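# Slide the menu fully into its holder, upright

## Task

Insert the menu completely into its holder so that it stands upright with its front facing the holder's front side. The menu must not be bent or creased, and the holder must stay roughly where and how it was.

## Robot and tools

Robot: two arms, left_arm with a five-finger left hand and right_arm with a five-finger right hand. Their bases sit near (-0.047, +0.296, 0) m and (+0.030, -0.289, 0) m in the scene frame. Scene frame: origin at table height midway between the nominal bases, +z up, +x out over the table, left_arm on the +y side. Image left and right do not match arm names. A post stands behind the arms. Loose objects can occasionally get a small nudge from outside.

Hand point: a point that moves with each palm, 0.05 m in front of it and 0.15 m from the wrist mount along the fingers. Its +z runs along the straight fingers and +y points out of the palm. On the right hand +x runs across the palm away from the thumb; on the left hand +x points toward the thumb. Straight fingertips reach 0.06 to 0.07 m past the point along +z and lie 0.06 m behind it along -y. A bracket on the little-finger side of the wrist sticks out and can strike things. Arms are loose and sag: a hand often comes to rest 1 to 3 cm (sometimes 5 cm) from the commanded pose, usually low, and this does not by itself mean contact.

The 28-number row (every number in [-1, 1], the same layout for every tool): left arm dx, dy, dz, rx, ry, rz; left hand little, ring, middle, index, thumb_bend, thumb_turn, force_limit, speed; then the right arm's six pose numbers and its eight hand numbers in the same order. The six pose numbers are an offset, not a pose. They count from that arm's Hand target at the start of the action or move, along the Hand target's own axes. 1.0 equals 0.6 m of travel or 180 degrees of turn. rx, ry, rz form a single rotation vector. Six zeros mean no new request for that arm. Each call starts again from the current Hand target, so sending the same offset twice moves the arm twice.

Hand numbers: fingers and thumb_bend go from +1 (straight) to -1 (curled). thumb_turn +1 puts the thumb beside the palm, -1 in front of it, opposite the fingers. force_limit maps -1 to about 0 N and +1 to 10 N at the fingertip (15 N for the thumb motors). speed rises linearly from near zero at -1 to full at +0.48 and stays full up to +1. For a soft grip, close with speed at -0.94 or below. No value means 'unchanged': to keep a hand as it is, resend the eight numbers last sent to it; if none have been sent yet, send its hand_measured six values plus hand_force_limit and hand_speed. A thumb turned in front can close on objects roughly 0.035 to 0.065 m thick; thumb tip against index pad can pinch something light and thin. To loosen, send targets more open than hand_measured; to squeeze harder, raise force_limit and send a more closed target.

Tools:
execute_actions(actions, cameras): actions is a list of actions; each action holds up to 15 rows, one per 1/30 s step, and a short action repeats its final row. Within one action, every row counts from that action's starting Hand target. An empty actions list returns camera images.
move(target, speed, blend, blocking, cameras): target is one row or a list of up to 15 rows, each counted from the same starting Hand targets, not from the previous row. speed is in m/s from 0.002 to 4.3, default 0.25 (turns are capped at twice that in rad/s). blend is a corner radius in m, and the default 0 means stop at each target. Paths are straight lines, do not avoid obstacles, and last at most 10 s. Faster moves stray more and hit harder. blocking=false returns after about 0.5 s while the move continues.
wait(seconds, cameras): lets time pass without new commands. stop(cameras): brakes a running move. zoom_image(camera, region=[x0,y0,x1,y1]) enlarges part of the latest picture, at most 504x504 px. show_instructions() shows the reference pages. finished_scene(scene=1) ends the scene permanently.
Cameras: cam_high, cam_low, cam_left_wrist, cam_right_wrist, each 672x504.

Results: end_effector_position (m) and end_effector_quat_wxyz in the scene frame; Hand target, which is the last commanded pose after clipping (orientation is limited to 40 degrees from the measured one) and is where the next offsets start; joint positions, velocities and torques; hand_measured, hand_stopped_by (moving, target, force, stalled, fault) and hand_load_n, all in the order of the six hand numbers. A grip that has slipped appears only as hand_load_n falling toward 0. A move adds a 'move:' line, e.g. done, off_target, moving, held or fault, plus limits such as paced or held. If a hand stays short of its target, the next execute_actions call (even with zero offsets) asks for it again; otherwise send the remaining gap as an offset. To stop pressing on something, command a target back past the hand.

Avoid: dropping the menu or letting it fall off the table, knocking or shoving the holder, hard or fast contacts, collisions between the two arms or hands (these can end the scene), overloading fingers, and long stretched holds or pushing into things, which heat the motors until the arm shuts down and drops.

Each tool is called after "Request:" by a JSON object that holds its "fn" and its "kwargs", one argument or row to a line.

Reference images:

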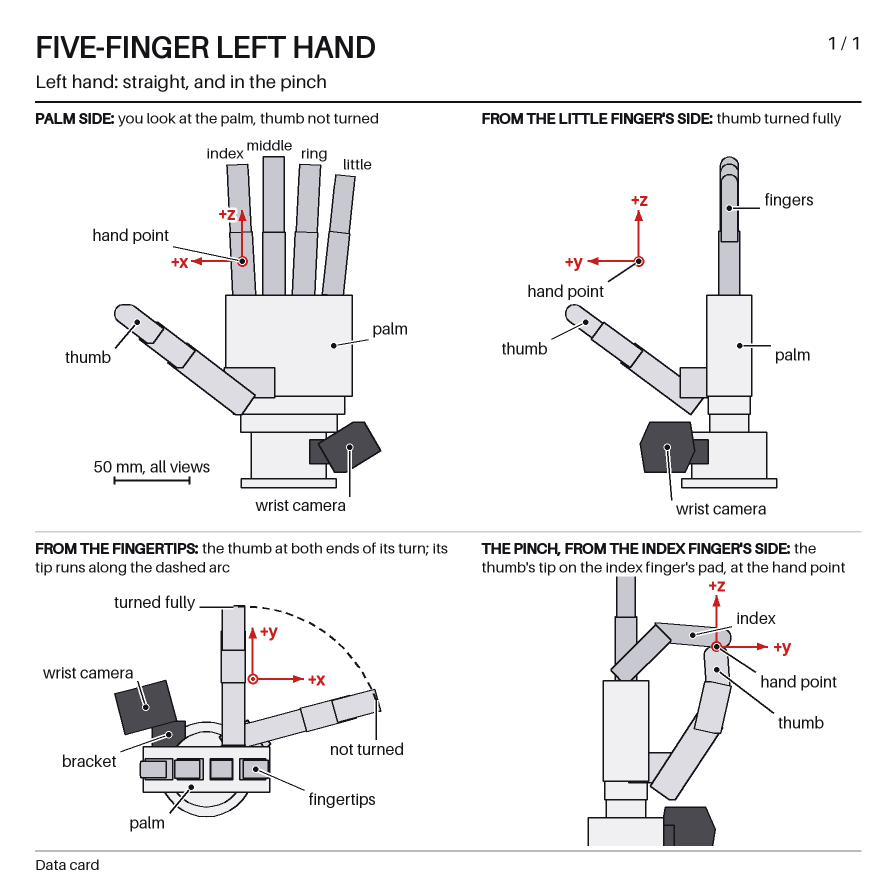

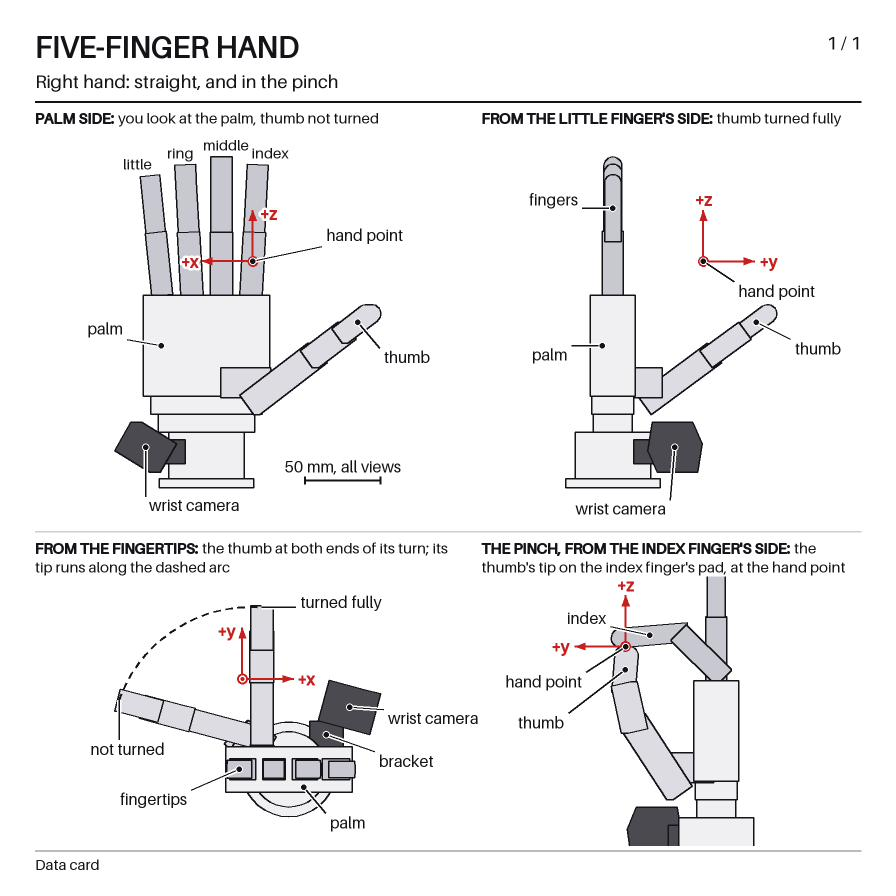

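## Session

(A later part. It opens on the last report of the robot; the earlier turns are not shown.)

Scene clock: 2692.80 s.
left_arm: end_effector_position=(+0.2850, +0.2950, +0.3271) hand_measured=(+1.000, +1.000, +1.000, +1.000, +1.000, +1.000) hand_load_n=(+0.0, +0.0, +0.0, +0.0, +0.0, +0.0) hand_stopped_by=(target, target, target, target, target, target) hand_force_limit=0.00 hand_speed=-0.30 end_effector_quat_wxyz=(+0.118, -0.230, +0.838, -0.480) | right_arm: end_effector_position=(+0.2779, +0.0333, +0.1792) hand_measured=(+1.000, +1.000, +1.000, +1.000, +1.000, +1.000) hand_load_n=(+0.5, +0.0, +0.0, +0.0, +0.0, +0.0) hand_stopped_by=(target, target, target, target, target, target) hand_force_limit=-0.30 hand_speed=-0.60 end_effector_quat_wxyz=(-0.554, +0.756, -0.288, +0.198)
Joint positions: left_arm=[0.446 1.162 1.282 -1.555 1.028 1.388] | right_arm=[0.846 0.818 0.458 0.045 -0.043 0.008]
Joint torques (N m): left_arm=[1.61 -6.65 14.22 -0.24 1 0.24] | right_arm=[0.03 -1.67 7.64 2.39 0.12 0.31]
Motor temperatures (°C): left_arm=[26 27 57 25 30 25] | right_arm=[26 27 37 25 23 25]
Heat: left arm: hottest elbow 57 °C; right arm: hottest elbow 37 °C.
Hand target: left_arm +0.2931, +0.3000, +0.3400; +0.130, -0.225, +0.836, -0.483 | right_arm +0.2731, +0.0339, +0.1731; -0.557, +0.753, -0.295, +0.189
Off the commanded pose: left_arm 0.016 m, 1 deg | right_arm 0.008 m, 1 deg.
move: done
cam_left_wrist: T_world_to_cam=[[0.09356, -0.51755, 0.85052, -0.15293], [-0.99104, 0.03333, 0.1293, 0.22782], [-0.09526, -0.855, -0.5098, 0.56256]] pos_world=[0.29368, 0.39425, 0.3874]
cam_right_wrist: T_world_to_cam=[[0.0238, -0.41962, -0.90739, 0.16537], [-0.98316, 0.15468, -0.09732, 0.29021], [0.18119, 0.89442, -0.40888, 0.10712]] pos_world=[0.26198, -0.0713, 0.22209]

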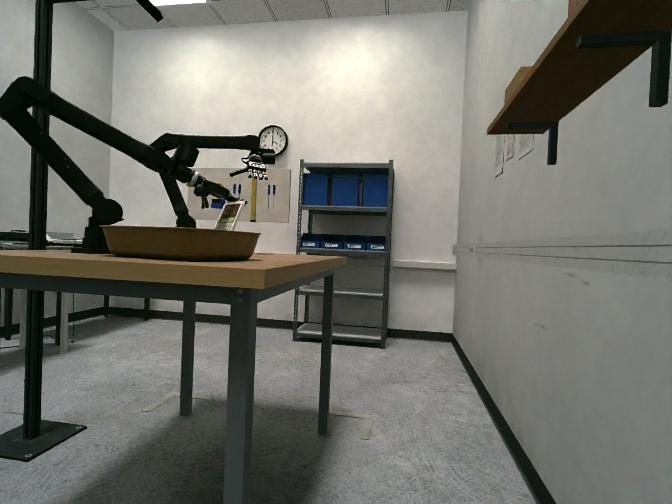

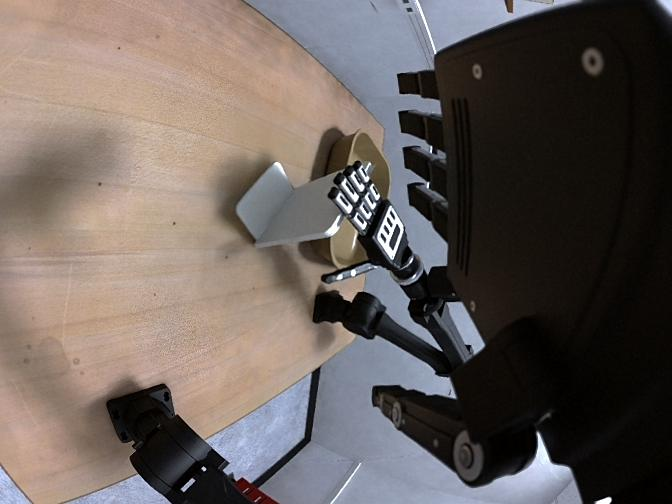

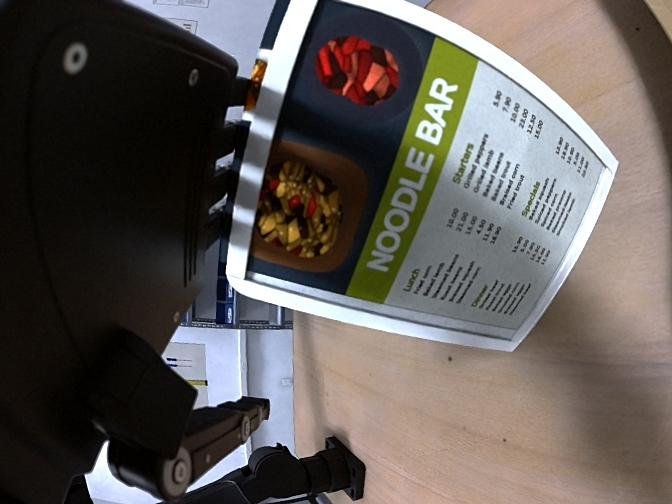

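Request:
{"fn": "move", "kwargs": {
  "target": [0,0,0,0,0,0,1,1,1,1,1,1,0,-0.3,0,0.0067,0,0,0,0.0056,1,1,1,1,1,1,-0.3,-0.6],
  "speed": 0.03,
  "cameras": ["cam_low","cam_left_wrist","cam_right_wrist"]
}}

Request:
{"fn": "zoom_image", "kwargs": {
  "camera": "cam_left_wrist",
  "region": [320, 150, 400, 240]
}}

Request:
{"fn": "zoom_image", "kwargs": {
  "camera": "cam_right_wrist",
  "region": [500, 290, 550, 360]
}}

Request:
{"fn": "zoom_image", "kwargs": {
  "camera": "cam_right_wrist",
  "region": [200, 0, 400, 310]
}}

Scene clock: 2732.23 s.
left_arm: end_effector_position=(+0.2850, +0.2950, +0.3271) hand_measured=(+1.000, +1.000, +1.000, +1.000, +1.000, +1.000) hand_load_n=(+0.0, +0.0, +0.0, +0.0, +0.0, -0.5) hand_stopped_by=(target, target, target, target, target, target) hand_force_limit=0.00 hand_speed=-0.30 end_effector_quat_wxyz=(+0.118, -0.230, +0.838, -0.480) | right_arm: end_effector_position=(+0.2765, +0.0328, +0.1758) hand_measured=(+1.000, +1.000, +1.000, +1.000, +1.000, +1.000) hand_load_n=(+0.0, +0.0, +0.0, +0.0, +0.0, +0.0) hand_stopped_by=(target, target, target, target, target, target) hand_force_limit=-0.30 hand_speed=-0.60 end_effector_quat_wxyz=(-0.556, +0.753, -0.295, +0.194)
Joint positions: left_arm=[0.446 1.162 1.282 -1.555 1.028 1.388] | right_arm=[0.846 0.817 0.447 0.058 -0.041 0.025]
Joint torques (N m): left_arm=[1.67 -6.65 14.23 -0.24 1 0.25] | right_arm=[-0.15 -1.38 7.64 2.39 0.03 0.28]
Motor temperatures (°C): left_arm=[26 27 57 25 30 25] | right_arm=[26 27 36 25 23 25]
Heat: left arm: hottest elbow 57 °C; right arm: hottest elbow 36 °C.
Hand target: left_arm +0.2931, +0.3000, +0.3400; +0.130, -0.225, +0.836, -0.483 | right_arm +0.2722, +0.0331, +0.1694; -0.559, +0.750, -0.302, +0.184
Off the commanded pose: left_arm 0.016 m, 1 deg | right_arm 0.008 m, 1 deg.
move: done
cam_left_wrist: T_world_to_cam=[[0.09356, -0.51755, 0.85052, -0.15293], [-0.99104, 0.03333, 0.1293, 0.22782], [-0.09526, -0.855, -0.5098, 0.56256]] pos_world=[0.29368, 0.39425, 0.3874]
cam_right_wrist: T_world_to_cam=[[0.01083, -0.41001, -0.91202, 0.16618], [-0.98314, 0.16214, -0.08457, 0.28602], [0.18254, 0.89756, -0.40134, 0.10466]] pos_world=[0.26029, -0.07218, 0.21775]

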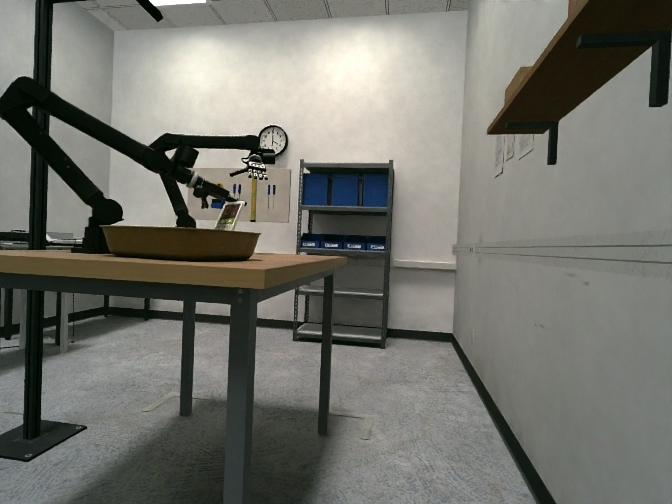

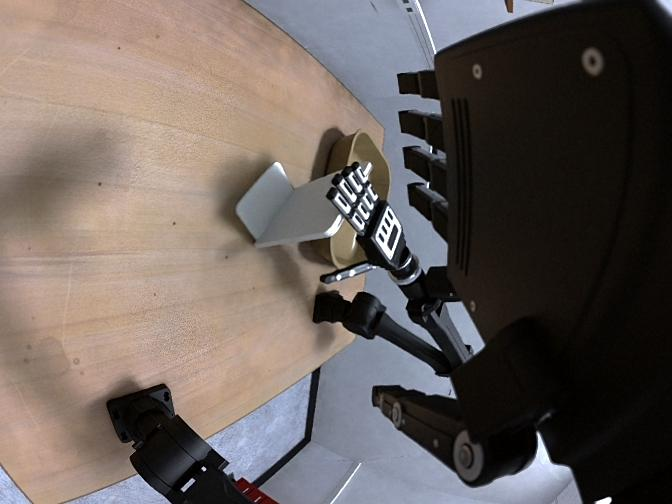

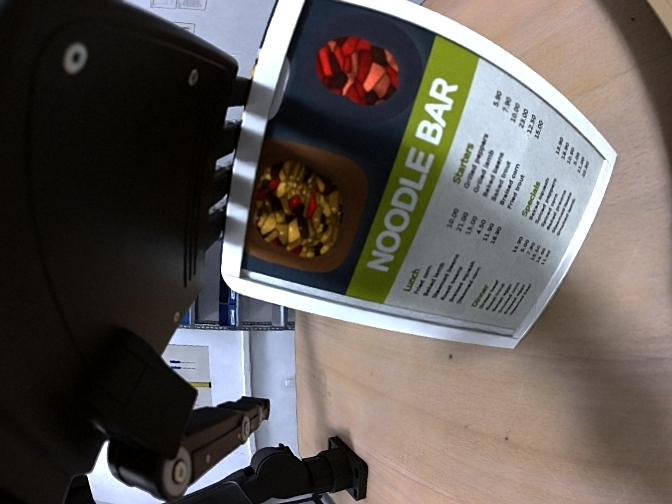

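Scaled by 5.600 from the camera's image (finer frame: 960x720).

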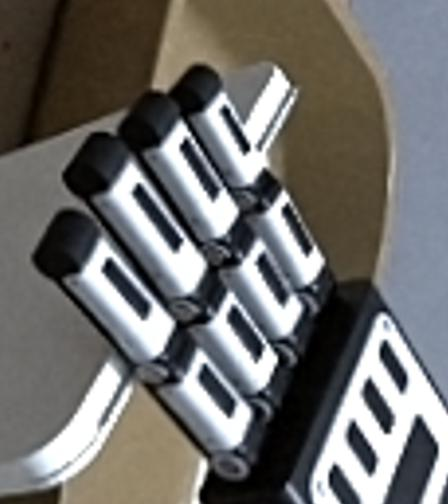

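Scaled by 7.200 from the camera's image (finer frame: 960x720).

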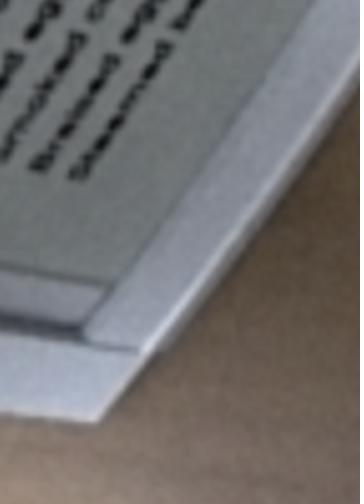

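Scaled by 1.626 from the camera's image (finer frame: 960x720).

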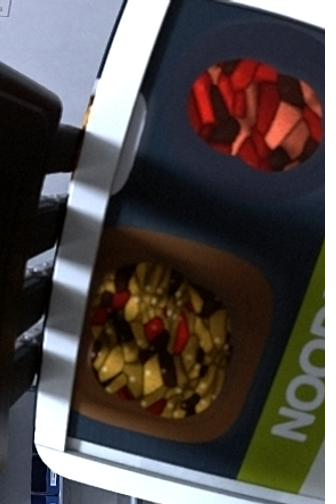

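Request:
{"fn": "move", "kwargs": {
  "target": [0,0,0,0,0,0,1,1,1,1,1,1,0,-0.3,0,0.005,0,0,0,-0.0056,1,1,1,1,1,1,-0.3,-0.6],
  "speed": 0.03,
  "cameras": ["cam_low","cam_left_wrist","cam_right_wrist"]
}}

Request:
{"fn": "zoom_image", "kwargs": {
  "camera": "cam_left_wrist",
  "region": [320, 150, 400, 240]
}}

Request:
{"fn": "zoom_image", "kwargs": {
  "camera": "cam_right_wrist",
  "region": [500, 290, 550, 360]
}}

Request:
{"fn": "zoom_image", "kwargs": {
  "camera": "cam_right_wrist",
  "region": [200, 0, 300, 155]
}}

Request:
{"fn": "zoom_image", "kwargs": {
  "camera": "cam_right_wrist",
  "region": [200, 150, 300, 305]
}}

Request:
{"fn": "zoom_image", "kwargs": {
  "camera": "cam_left_wrist",
  "region": [325, 195, 365, 240]
}}

Scene clock: 2739.37 s.
left_arm: end_effector_position=(+0.2850, +0.2950, +0.3271) hand_measured=(+1.000, +1.000, +1.000, +1.000, +1.000, +1.000) hand_load_n=(+0.0, +0.0, +0.0, +0.0, +0.0, +0.0) hand_stopped_by=(target, target, target, target, target, target) hand_force_limit=0.00 hand_speed=-0.30 end_effector_quat_wxyz=(+0.118, -0.230, +0.838, -0.480) | right_arm: end_effector_position=(+0.2764, +0.0329, +0.1753) hand_measured=(+1.000, +1.000, +1.000, +1.000, +1.000, +1.000) hand_load_n=(+0.0, +0.0, +0.0, +0.0, +0.0, +0.0) hand_stopped_by=(target, target, target, target, target, target) hand_force_limit=-0.30 hand_speed=-0.60 end_effector_quat_wxyz=(-0.558, +0.751, -0.295, +0.194)
Joint positions: left_arm=[0.446 1.162 1.282 -1.555 1.028 1.388] | right_arm=[0.846 0.817 0.442 0.067 -0.041 0.026]
Joint torques (N m): left_arm=[1.61 -6.65 14.23 -0.25 1 0.24] | right_arm=[-0.09 -1.32 7.51 2.35 0.15 0.12]
Motor temperatures (°C): left_arm=[26 27 57 25 30 25] | right_arm=[26 27 36 25 23 25]
Heat: left arm: hottest elbow 57 °C; right arm: hottest elbow 36 °C.
Hand target: left_arm +0.2931, +0.3000, +0.3400; +0.130, -0.225, +0.836, -0.483 | right_arm +0.2715, +0.0326, +0.1666; -0.557, +0.753, -0.295, +0.189
Off the commanded pose: left_arm 0.016 m, 1 deg | right_arm 0.010 m, 1 deg.
move: done
cam_left_wrist: T_world_to_cam=[[0.09356, -0.51755, 0.85052, -0.15293], [-0.99104, 0.03333, 0.1293, 0.22782], [-0.09526, -0.855, -0.5098, 0.56256]] pos_world=[0.29368, 0.39425, 0.3874]
cam_right_wrist: T_world_to_cam=[[0.01251, -0.40604, -0.91377, 0.16547], [-0.98289, 0.16295, -0.08586, 0.28603], [0.18376, 0.89921, -0.39706, 0.10326]] pos_world=[0.26009, -0.07228, 0.21676]

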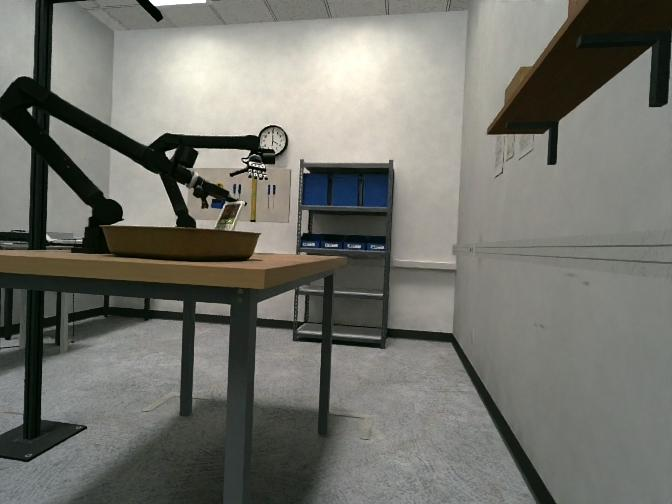

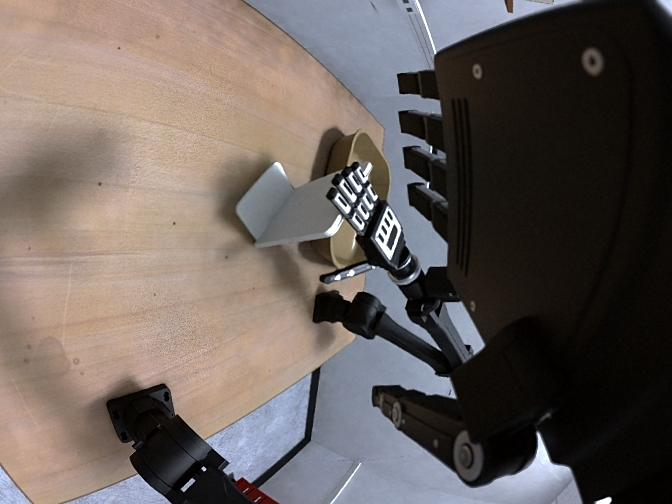

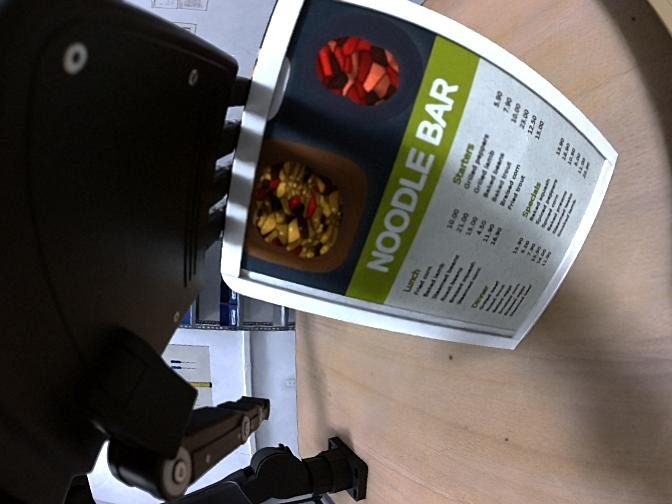

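Scaled by 5.600 from the camera's image (finer frame: 960x720).

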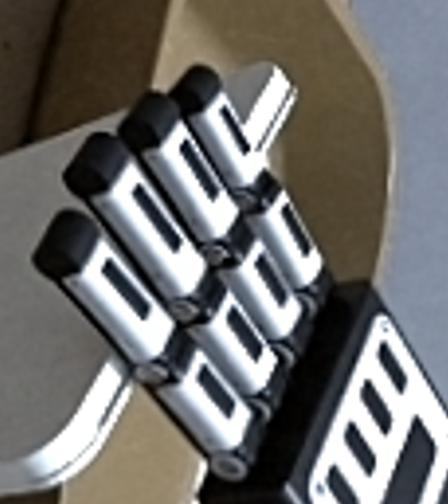

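Scaled by 7.200 from the camera's image (finer frame: 960x720).

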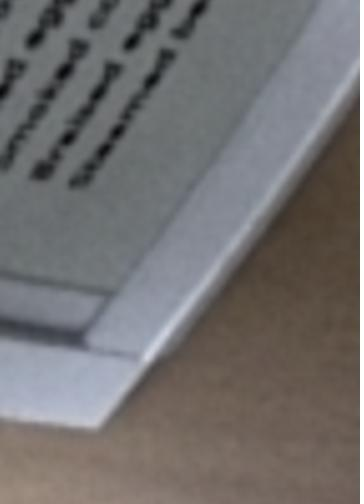

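Scaled by 3.252 from the camera's image (finer frame: 960x720).

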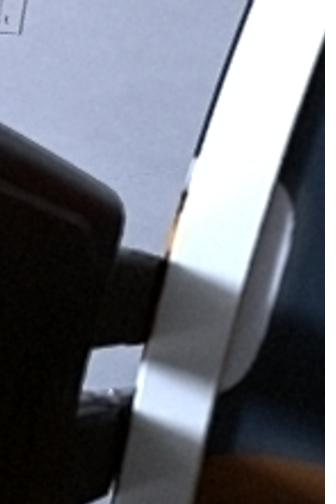

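Scaled by 3.252 from the camera's image (finer frame: 960x720).

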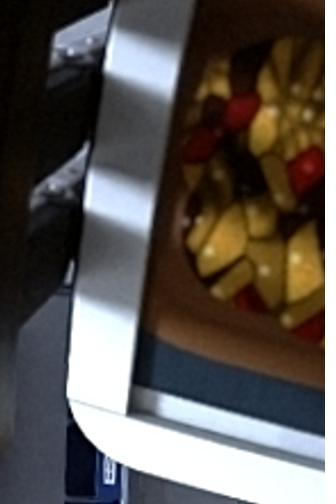

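Scaled by 11.200 from the camera's image (finer frame: 960x720).

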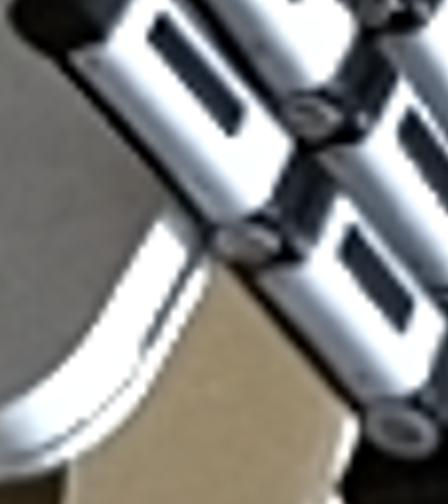

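Request:
{"fn": "move", "kwargs": {
  "target": [0,0,0,0,0,0,1,1,1,1,1,1,0,-0.3,0,-0.11,0,0,0,0,1,1,1,1,1,1,-0.3,-0.6],
  "speed": 0.04,
  "cameras": ["cam_low","cam_left_wrist","cam_right_wrist"]
}}

Request:
{"fn": "zoom_image", "kwargs": {
  "camera": "cam_left_wrist",
  "region": [320, 150, 400, 240]
}}

Request:
{"fn": "zoom_image", "kwargs": {
  "camera": "cam_right_wrist",
  "region": [500, 290, 550, 360]
}}

Request:
{"fn": "zoom_image", "kwargs": {
  "camera": "cam_right_wrist",
  "region": [200, 0, 400, 305]
}}

Scene clock: 2747.70 s.
left_arm: end_effector_position=(+0.2850, +0.2950, +0.3271) hand_measured=(+1.000, +1.000, +1.000, +1.000, +1.000, +1.000) hand_load_n=(+0.0, +0.0, +0.0, +0.0, +0.0, +0.0) hand_stopped_by=(target, target, target, target, target, target) hand_force_limit=0.00 hand_speed=-0.30 end_effector_quat_wxyz=(+0.118, -0.230, +0.838, -0.480) | right_arm: end_effector_position=(+0.2799, +0.0365, +0.2025) hand_measured=(+1.000, +1.000, +1.000, +1.000, +1.000, +1.000) hand_load_n=(+0.0, +0.0, +0.0, +0.0, +0.0, +0.0) hand_stopped_by=(target, target, target, target, target, target) hand_force_limit=-0.30 hand_speed=-0.60 end_effector_quat_wxyz=(-0.542, +0.762, -0.300, +0.188)
Joint positions: left_arm=[0.446 1.162 1.282 -1.555 1.028 1.388] | right_arm=[0.846 0.811 0.541 -0.079 -0.041 0.026]
Joint torques (N m): left_arm=[1.61 -6.65 14.24 -0.25 1 0.24] | right_arm=[-0.73 -1.55 13.64 1.35 -0.12 0.07]
Motor temperatures (°C): left_arm=[26 28 57 25 30 25] | right_arm=[26 27 36 25 23 25]
Heat: left arm: hottest elbow 57 °C; right arm: hottest elbow 36 °C.
Hand target: left_arm +0.2931, +0.3000, +0.3400; +0.130, -0.225, +0.836, -0.483 | right_arm +0.2868, +0.0461, +0.2292; -0.557, +0.753, -0.295, +0.189
Off the commanded pose: left_arm 0.016 m, 1 deg | right_arm 0.029 m, 2 deg.
move: off_target (right_arm)
cam_left_wrist: T_world_to_cam=[[0.09356, -0.51755, 0.85052, -0.15293], [-0.99104, 0.03333, 0.1293, 0.22782], [-0.09526, -0.855, -0.5098, 0.56256]] pos_world=[0.29368, 0.39425, 0.3874]
cam_right_wrist: T_world_to_cam=[[-0.01279, -0.43312, -0.90125, 0.19731], [-0.98497, 0.16073, -0.06326, 0.28727], [0.17226, 0.88689, -0.42866, 0.12018]] pos_world=[0.26477, -0.0673, 0.24752]

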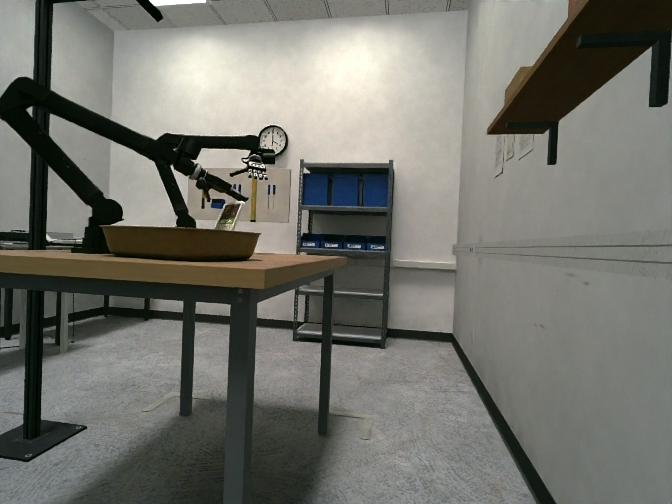

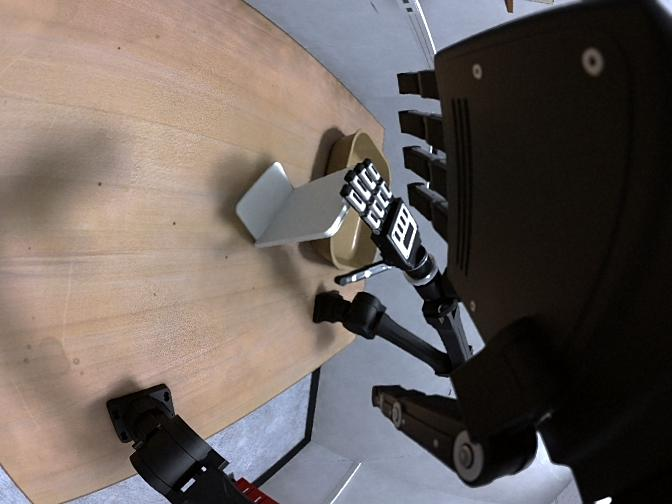

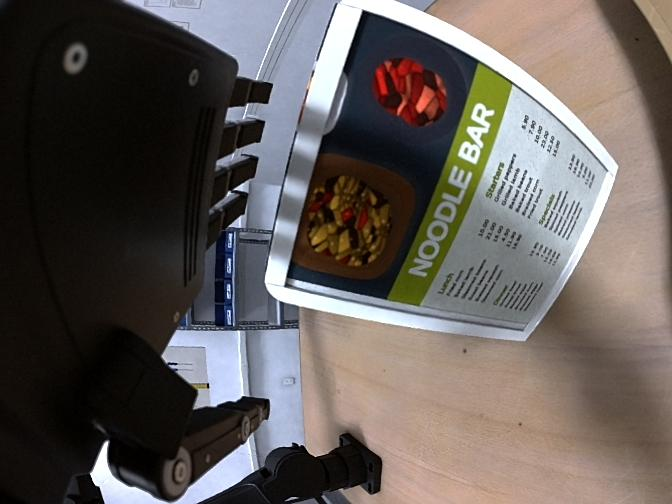

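Scaled by 5.600 from the camera's image (finer frame: 960x720).

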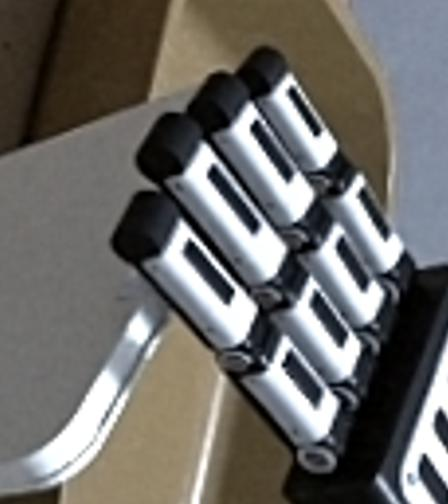

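Scaled by 7.200 from the camera's image (finer frame: 960x720).

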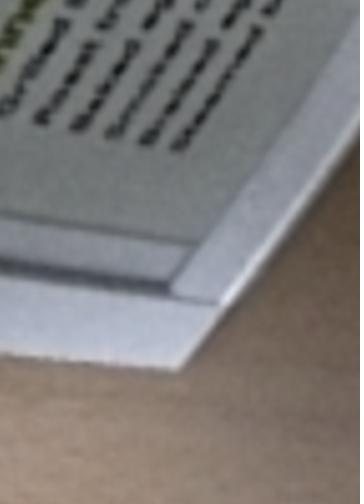

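Scaled by 1.652 from the camera's image (finer frame: 960x720).

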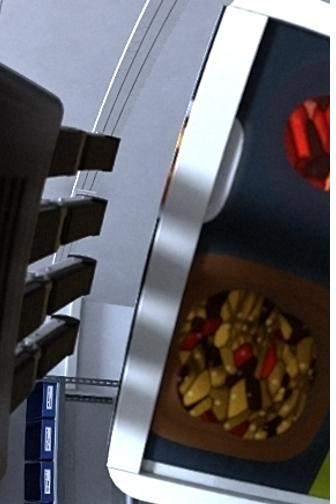

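Request:
{"fn": "zoom_image", "kwargs": {
  "camera": "cam_right_wrist",
  "region": [290, 0, 360, 100]
}}

Request:
{"fn": "zoom_image", "kwargs": {
  "camera": "cam_right_wrist",
  "region": [260, 90, 330, 190]
}}

Request:
{"fn": "zoom_image", "kwargs": {
  "camera": "cam_right_wrist",
  "region": [250, 190, 320, 310]
}}

Request:
{"fn": "zoom_image", "kwargs": {
  "camera": "cam_left_wrist",
  "region": [325, 180, 365, 240]
}}

Scaled by 5.040 from the camera's image (finer frame: 960x720).

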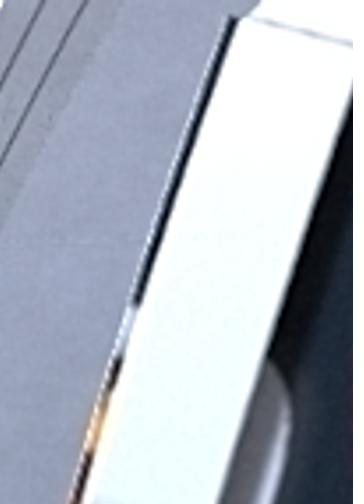

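Scaled by 5.040 from the camera's image (finer frame: 960x720).

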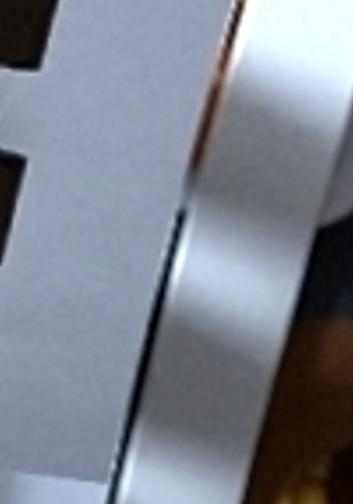

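Scaled by 4.200 from the camera's image (finer frame: 960x720).

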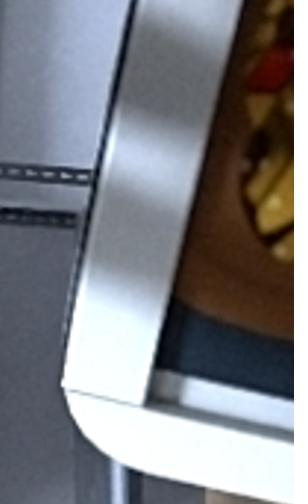

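Scaled by 8.400 from the camera's image (finer frame: 960x720).

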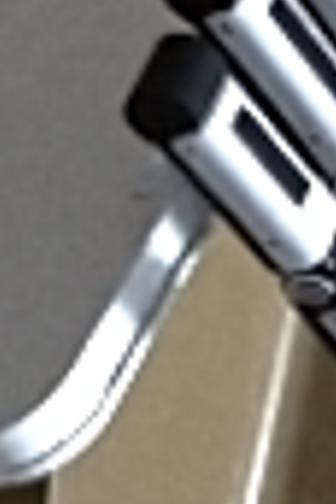

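Request:
{"fn": "move", "kwargs": {
  "target": [0,0,0,0,0,0,1,1,1,1,1,1,0,-0.3,0,-0.1,-0.02,0,0,0,1,1,1,1,1,1,-0.3,-0.6],
  "speed": 0.1,
  "cameras": ["cam_low","cam_left_wrist","cam_right_wrist"]
}}

Request:
{"fn": "zoom_image", "kwargs": {
  "camera": "cam_left_wrist",
  "region": [320, 150, 400, 240]
}}

Request:
{"fn": "zoom_image", "kwargs": {
  "camera": "cam_low",
  "region": [210, 190, 260, 240]
}}

Request:
{"fn": "zoom_image", "kwargs": {
  "camera": "cam_right_wrist",
  "region": [290, 0, 672, 340]
}}

Scene clock: 2773.00 s.
left_arm: end_effector_position=(+0.2850, +0.2950, +0.3271) hand_measured=(+1.000, +1.000, +1.000, +1.000, +1.000, +1.000) hand_load_n=(+0.0, +0.0, +0.0, +0.0, +0.0, +0.0) hand_stopped_by=(target, target, target, target, target, target) hand_force_limit=0.00 hand_speed=-0.30 end_effector_quat_wxyz=(+0.118, -0.230, +0.838, -0.480) | right_arm: end_effector_position=(+0.2872, +0.0447, +0.2620) hand_measured=(+1.000, +1.000, +1.000, +1.000, +1.000, +1.000) hand_load_n=(+0.0, +0.0, +0.0, +0.0, -0.5, +0.0) hand_stopped_by=(target, target, target, target, target, target) hand_force_limit=-0.30 hand_speed=-0.60 end_effector_quat_wxyz=(-0.541, +0.763, -0.299, +0.186)
Joint positions: left_arm=[0.446 1.162 1.282 -1.555 1.028 1.388] | right_arm=[0.845 0.811 0.702 -0.243 -0.046 0.026]
Joint torques (N m): left_arm=[1.67 -6.65 14.22 -0.24 1 0.24] | right_arm=[-1.32 -2.08 13.76 1.39 -0.19 0.05]
Motor temperatures (°C): left_arm=[26 28 57 25 30 25] | right_arm=[26 27 42 25 23 25]
Heat: left arm: hottest elbow 57 °C; right arm: hottest elbow 42 °C.
Hand target: left_arm +0.2931, +0.3000, +0.3400; +0.130, -0.225, +0.836, -0.483 | right_arm +0.2934, +0.0497, +0.2899; -0.557, +0.753, -0.295, +0.189
Off the commanded pose: left_arm 0.016 m, 1 deg | right_arm 0.029 m, 2 deg.
move: off_target (right_arm)
cam_left_wrist: T_world_to_cam=[[0.09356, -0.51755, 0.85052, -0.15293], [-0.99104, 0.03333, 0.1293, 0.22782], [-0.09526, -0.855, -0.5098, 0.56256]] pos_world=[0.29368, 0.39425, 0.3874]
cam_right_wrist: T_world_to_cam=[[-0.01478, -0.43449, -0.90055, 0.25502], [-0.98563, 0.15789, -0.06, 0.29641], [0.16826, 0.88673, -0.43058, 0.13884]] pos_world=[0.27256, -0.05911, 0.30722]

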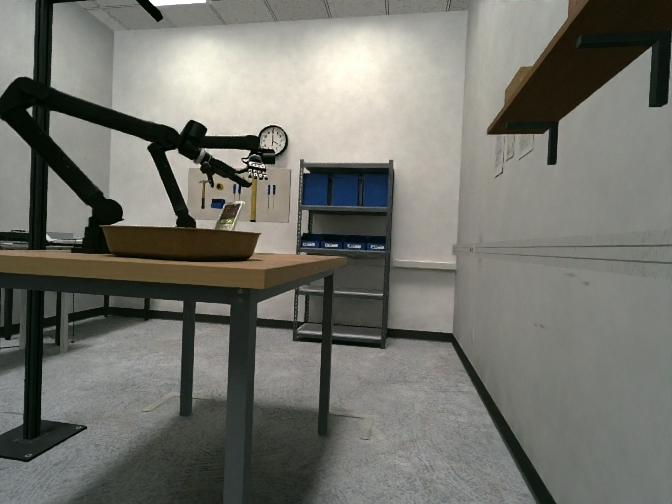

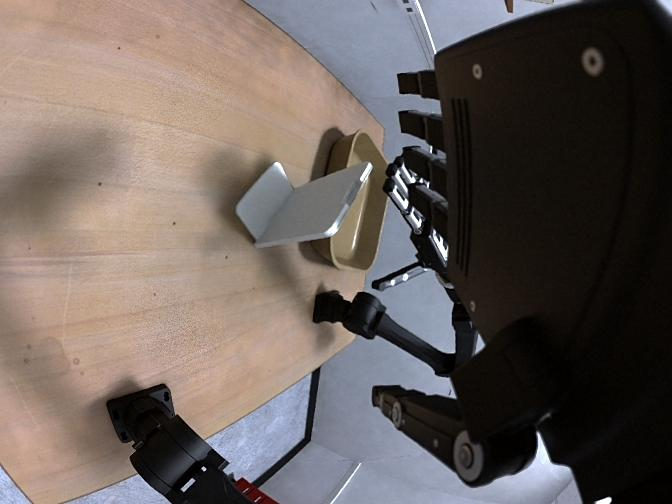

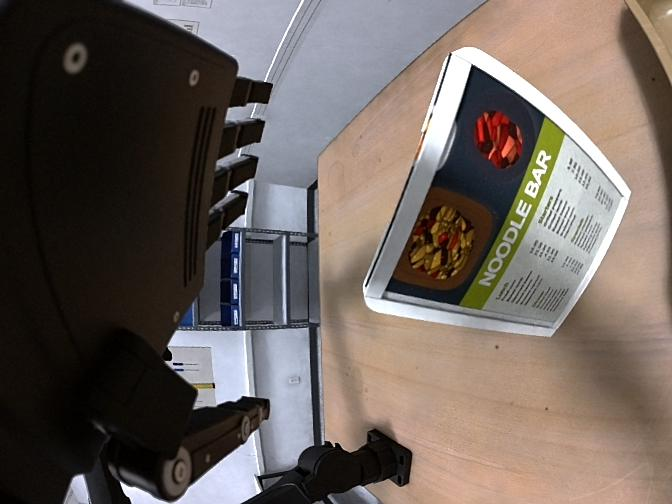

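Scaled by 5.600 from the camera's image (finer frame: 960x720).

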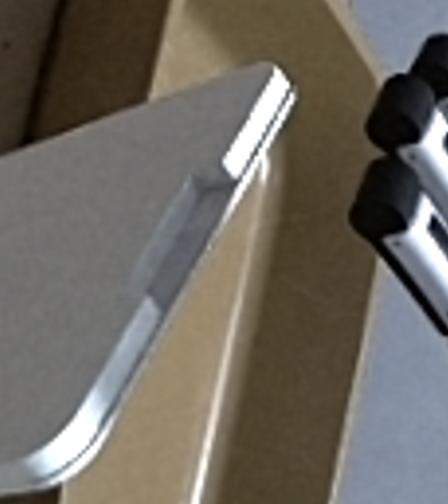

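Scaled by 10.080 from the camera's image (finer frame: 960x720).

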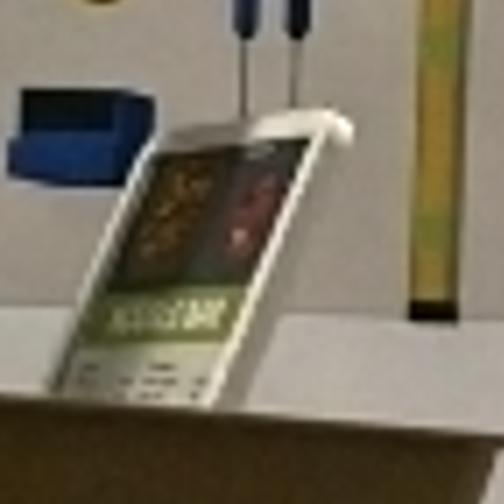

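Scaled by 1.319 from the camera's image (finer frame: 960x720).

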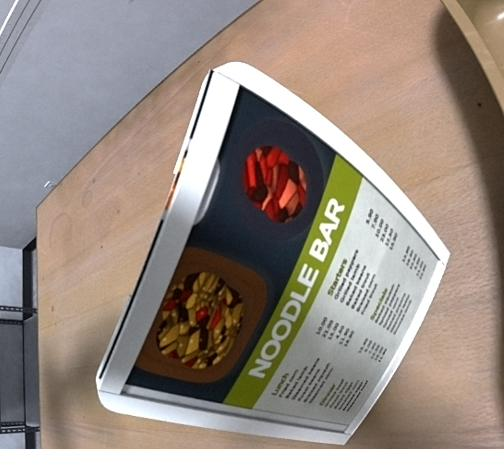

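Request:
{"fn": "zoom_image", "kwargs": {
  "camera": "cam_left_wrist",
  "region": [340, 155, 380, 205]
}}

Request:
{"fn": "zoom_image", "kwargs": {
  "camera": "cam_right_wrist",
  "region": [500, 200, 640, 345]
}}

Request:
{"fn": "zoom_image", "kwargs": {
  "camera": "cam_right_wrist",
  "region": [400, 40, 500, 180]
}}

Request:
{"fn": "zoom_image", "kwargs": {
  "camera": "cam_right_wrist",
  "region": [355, 180, 455, 320]
}}

Scaled by 10.080 from the camera's image (finer frame: 960x720).

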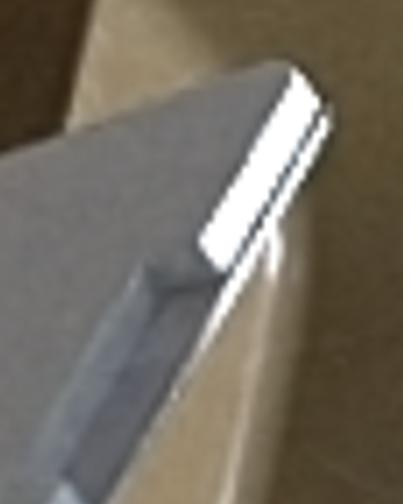

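Scaled by 3.476 from the camera's image (finer frame: 960x720).

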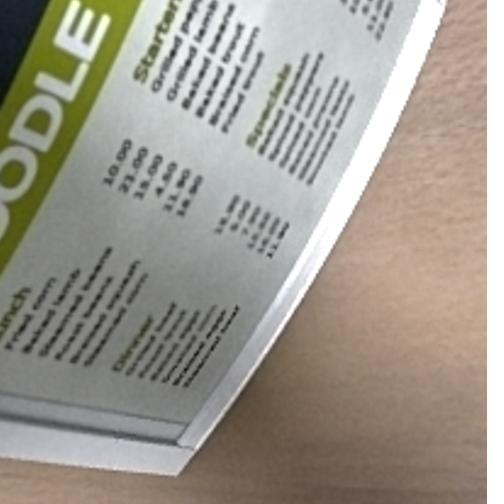

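Scaled by 3.600 from the camera's image (finer frame: 960x720).

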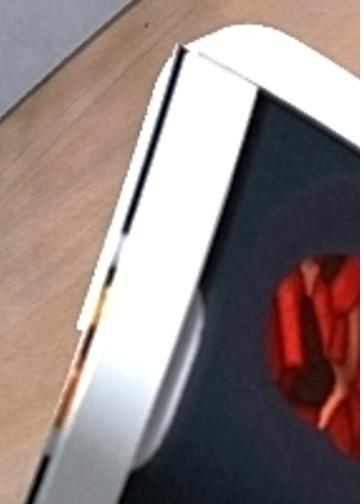

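Scaled by 3.600 from the camera's image (finer frame: 960x720).

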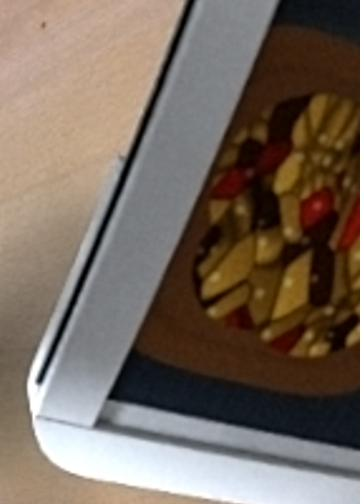

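Request:
{"fn": "wait", "kwargs": {
  "seconds": 2,
  "cameras": ["cam_high","cam_left_wrist"]
}}

Request:
{"fn": "zoom_image", "kwargs": {
  "camera": "cam_high",
  "region": [270, 150, 370, 260]
}}

Request:
{"fn": "zoom_image", "kwargs": {
  "camera": "cam_left_wrist",
  "region": [230, 150, 380, 250]
}}

Scene clock: 2828.10 s.
left_arm: end_effector_position=(+0.2850, +0.2950, +0.3271) hand_measured=(+1.000, +1.000, +1.000, +1.000, +1.000, +1.000) hand_load_n=(+0.0, +0.0, +0.0, +0.0, +0.5, +0.0) hand_stopped_by=(target, target, target, target, target, target) hand_force_limit=0.00 hand_speed=-0.30 end_effector_quat_wxyz=(+0.118, -0.230, +0.838, -0.480) | right_arm: end_effector_position=(+0.2872, +0.0447, +0.2620) hand_measured=(+1.000, +1.000, +1.000, +1.000, +1.000, +1.000) hand_load_n=(+0.0, +0.0, +0.0, +0.0, +0.0, +0.0) hand_stopped_by=(target, target, target, target, target, target) hand_force_limit=-0.30 hand_speed=-0.60 end_effector_quat_wxyz=(-0.541, +0.763, -0.299, +0.186)
Joint positions: left_arm=[0.446 1.162 1.282 -1.555 1.028 1.388] | right_arm=[0.845 0.811 0.702 -0.243 -0.046 0.026]
Joint torques (N m): left_arm=[1.55 -6.65 14.23 -0.24 1 0.24] | right_arm=[-1.32 -2.32 13.79 1.35 -0.19 0.04]
Motor temperatures (°C): left_arm=[26 28 58 25 31 24] | right_arm=[26 27 41 25 23 25]
Heat: left arm: hottest elbow 58 °C; right arm: hottest elbow 41 °C.
Hand target: left_arm +0.2931, +0.3000, +0.3400; +0.130, -0.225, +0.836, -0.483 | right_arm +0.2934, +0.0497, +0.2899; -0.557, +0.753, -0.295, +0.189
Off the commanded pose: left_arm 0.016 m, 1 deg | right_arm 0.029 m, 2 deg.
wait: 2.00 s; at rest from the start
cam_left_wrist: T_world_to_cam=[[0.09356, -0.51755, 0.85052, -0.15293], [-0.99104, 0.03333, 0.1293, 0.22782], [-0.09526, -0.855, -0.5098, 0.56256]] pos_world=[0.29368, 0.39425, 0.3874]

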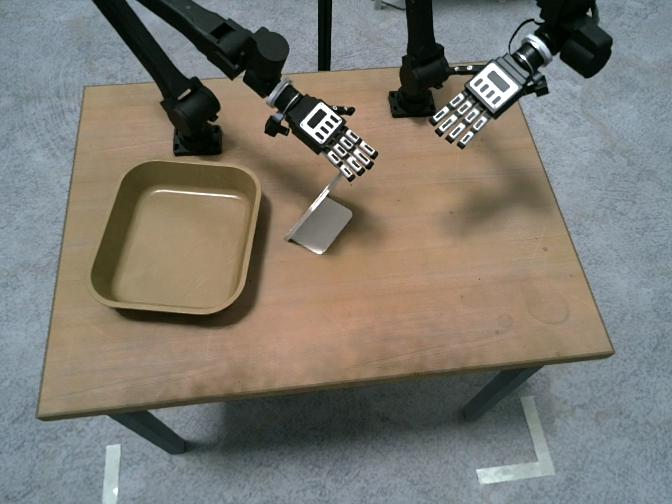

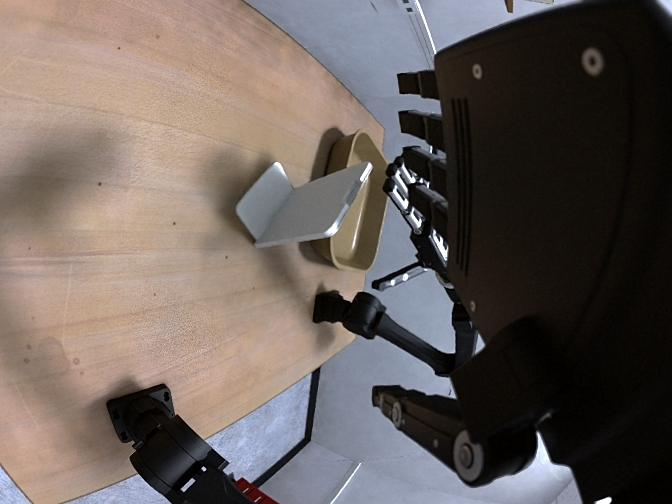

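Scaled by 4.582 from the camera's image (finer frame: 960x720).

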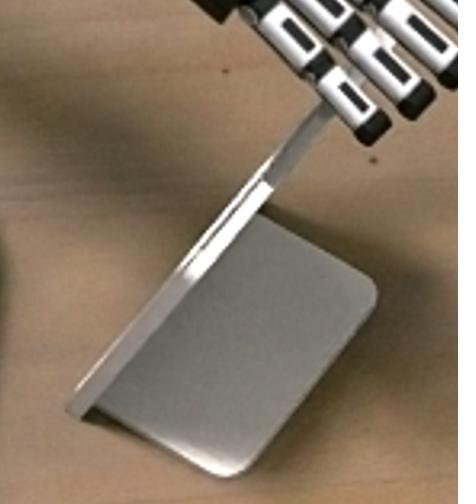

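Scaled by 3.360 from the camera's image (finer frame: 960x720).

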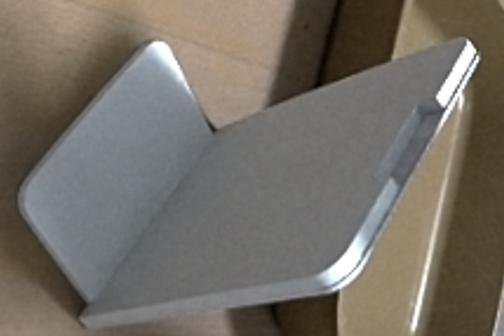

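Request:
{"fn": "finished_scene", "kwargs": {

}}

The scene is finished: the task was done.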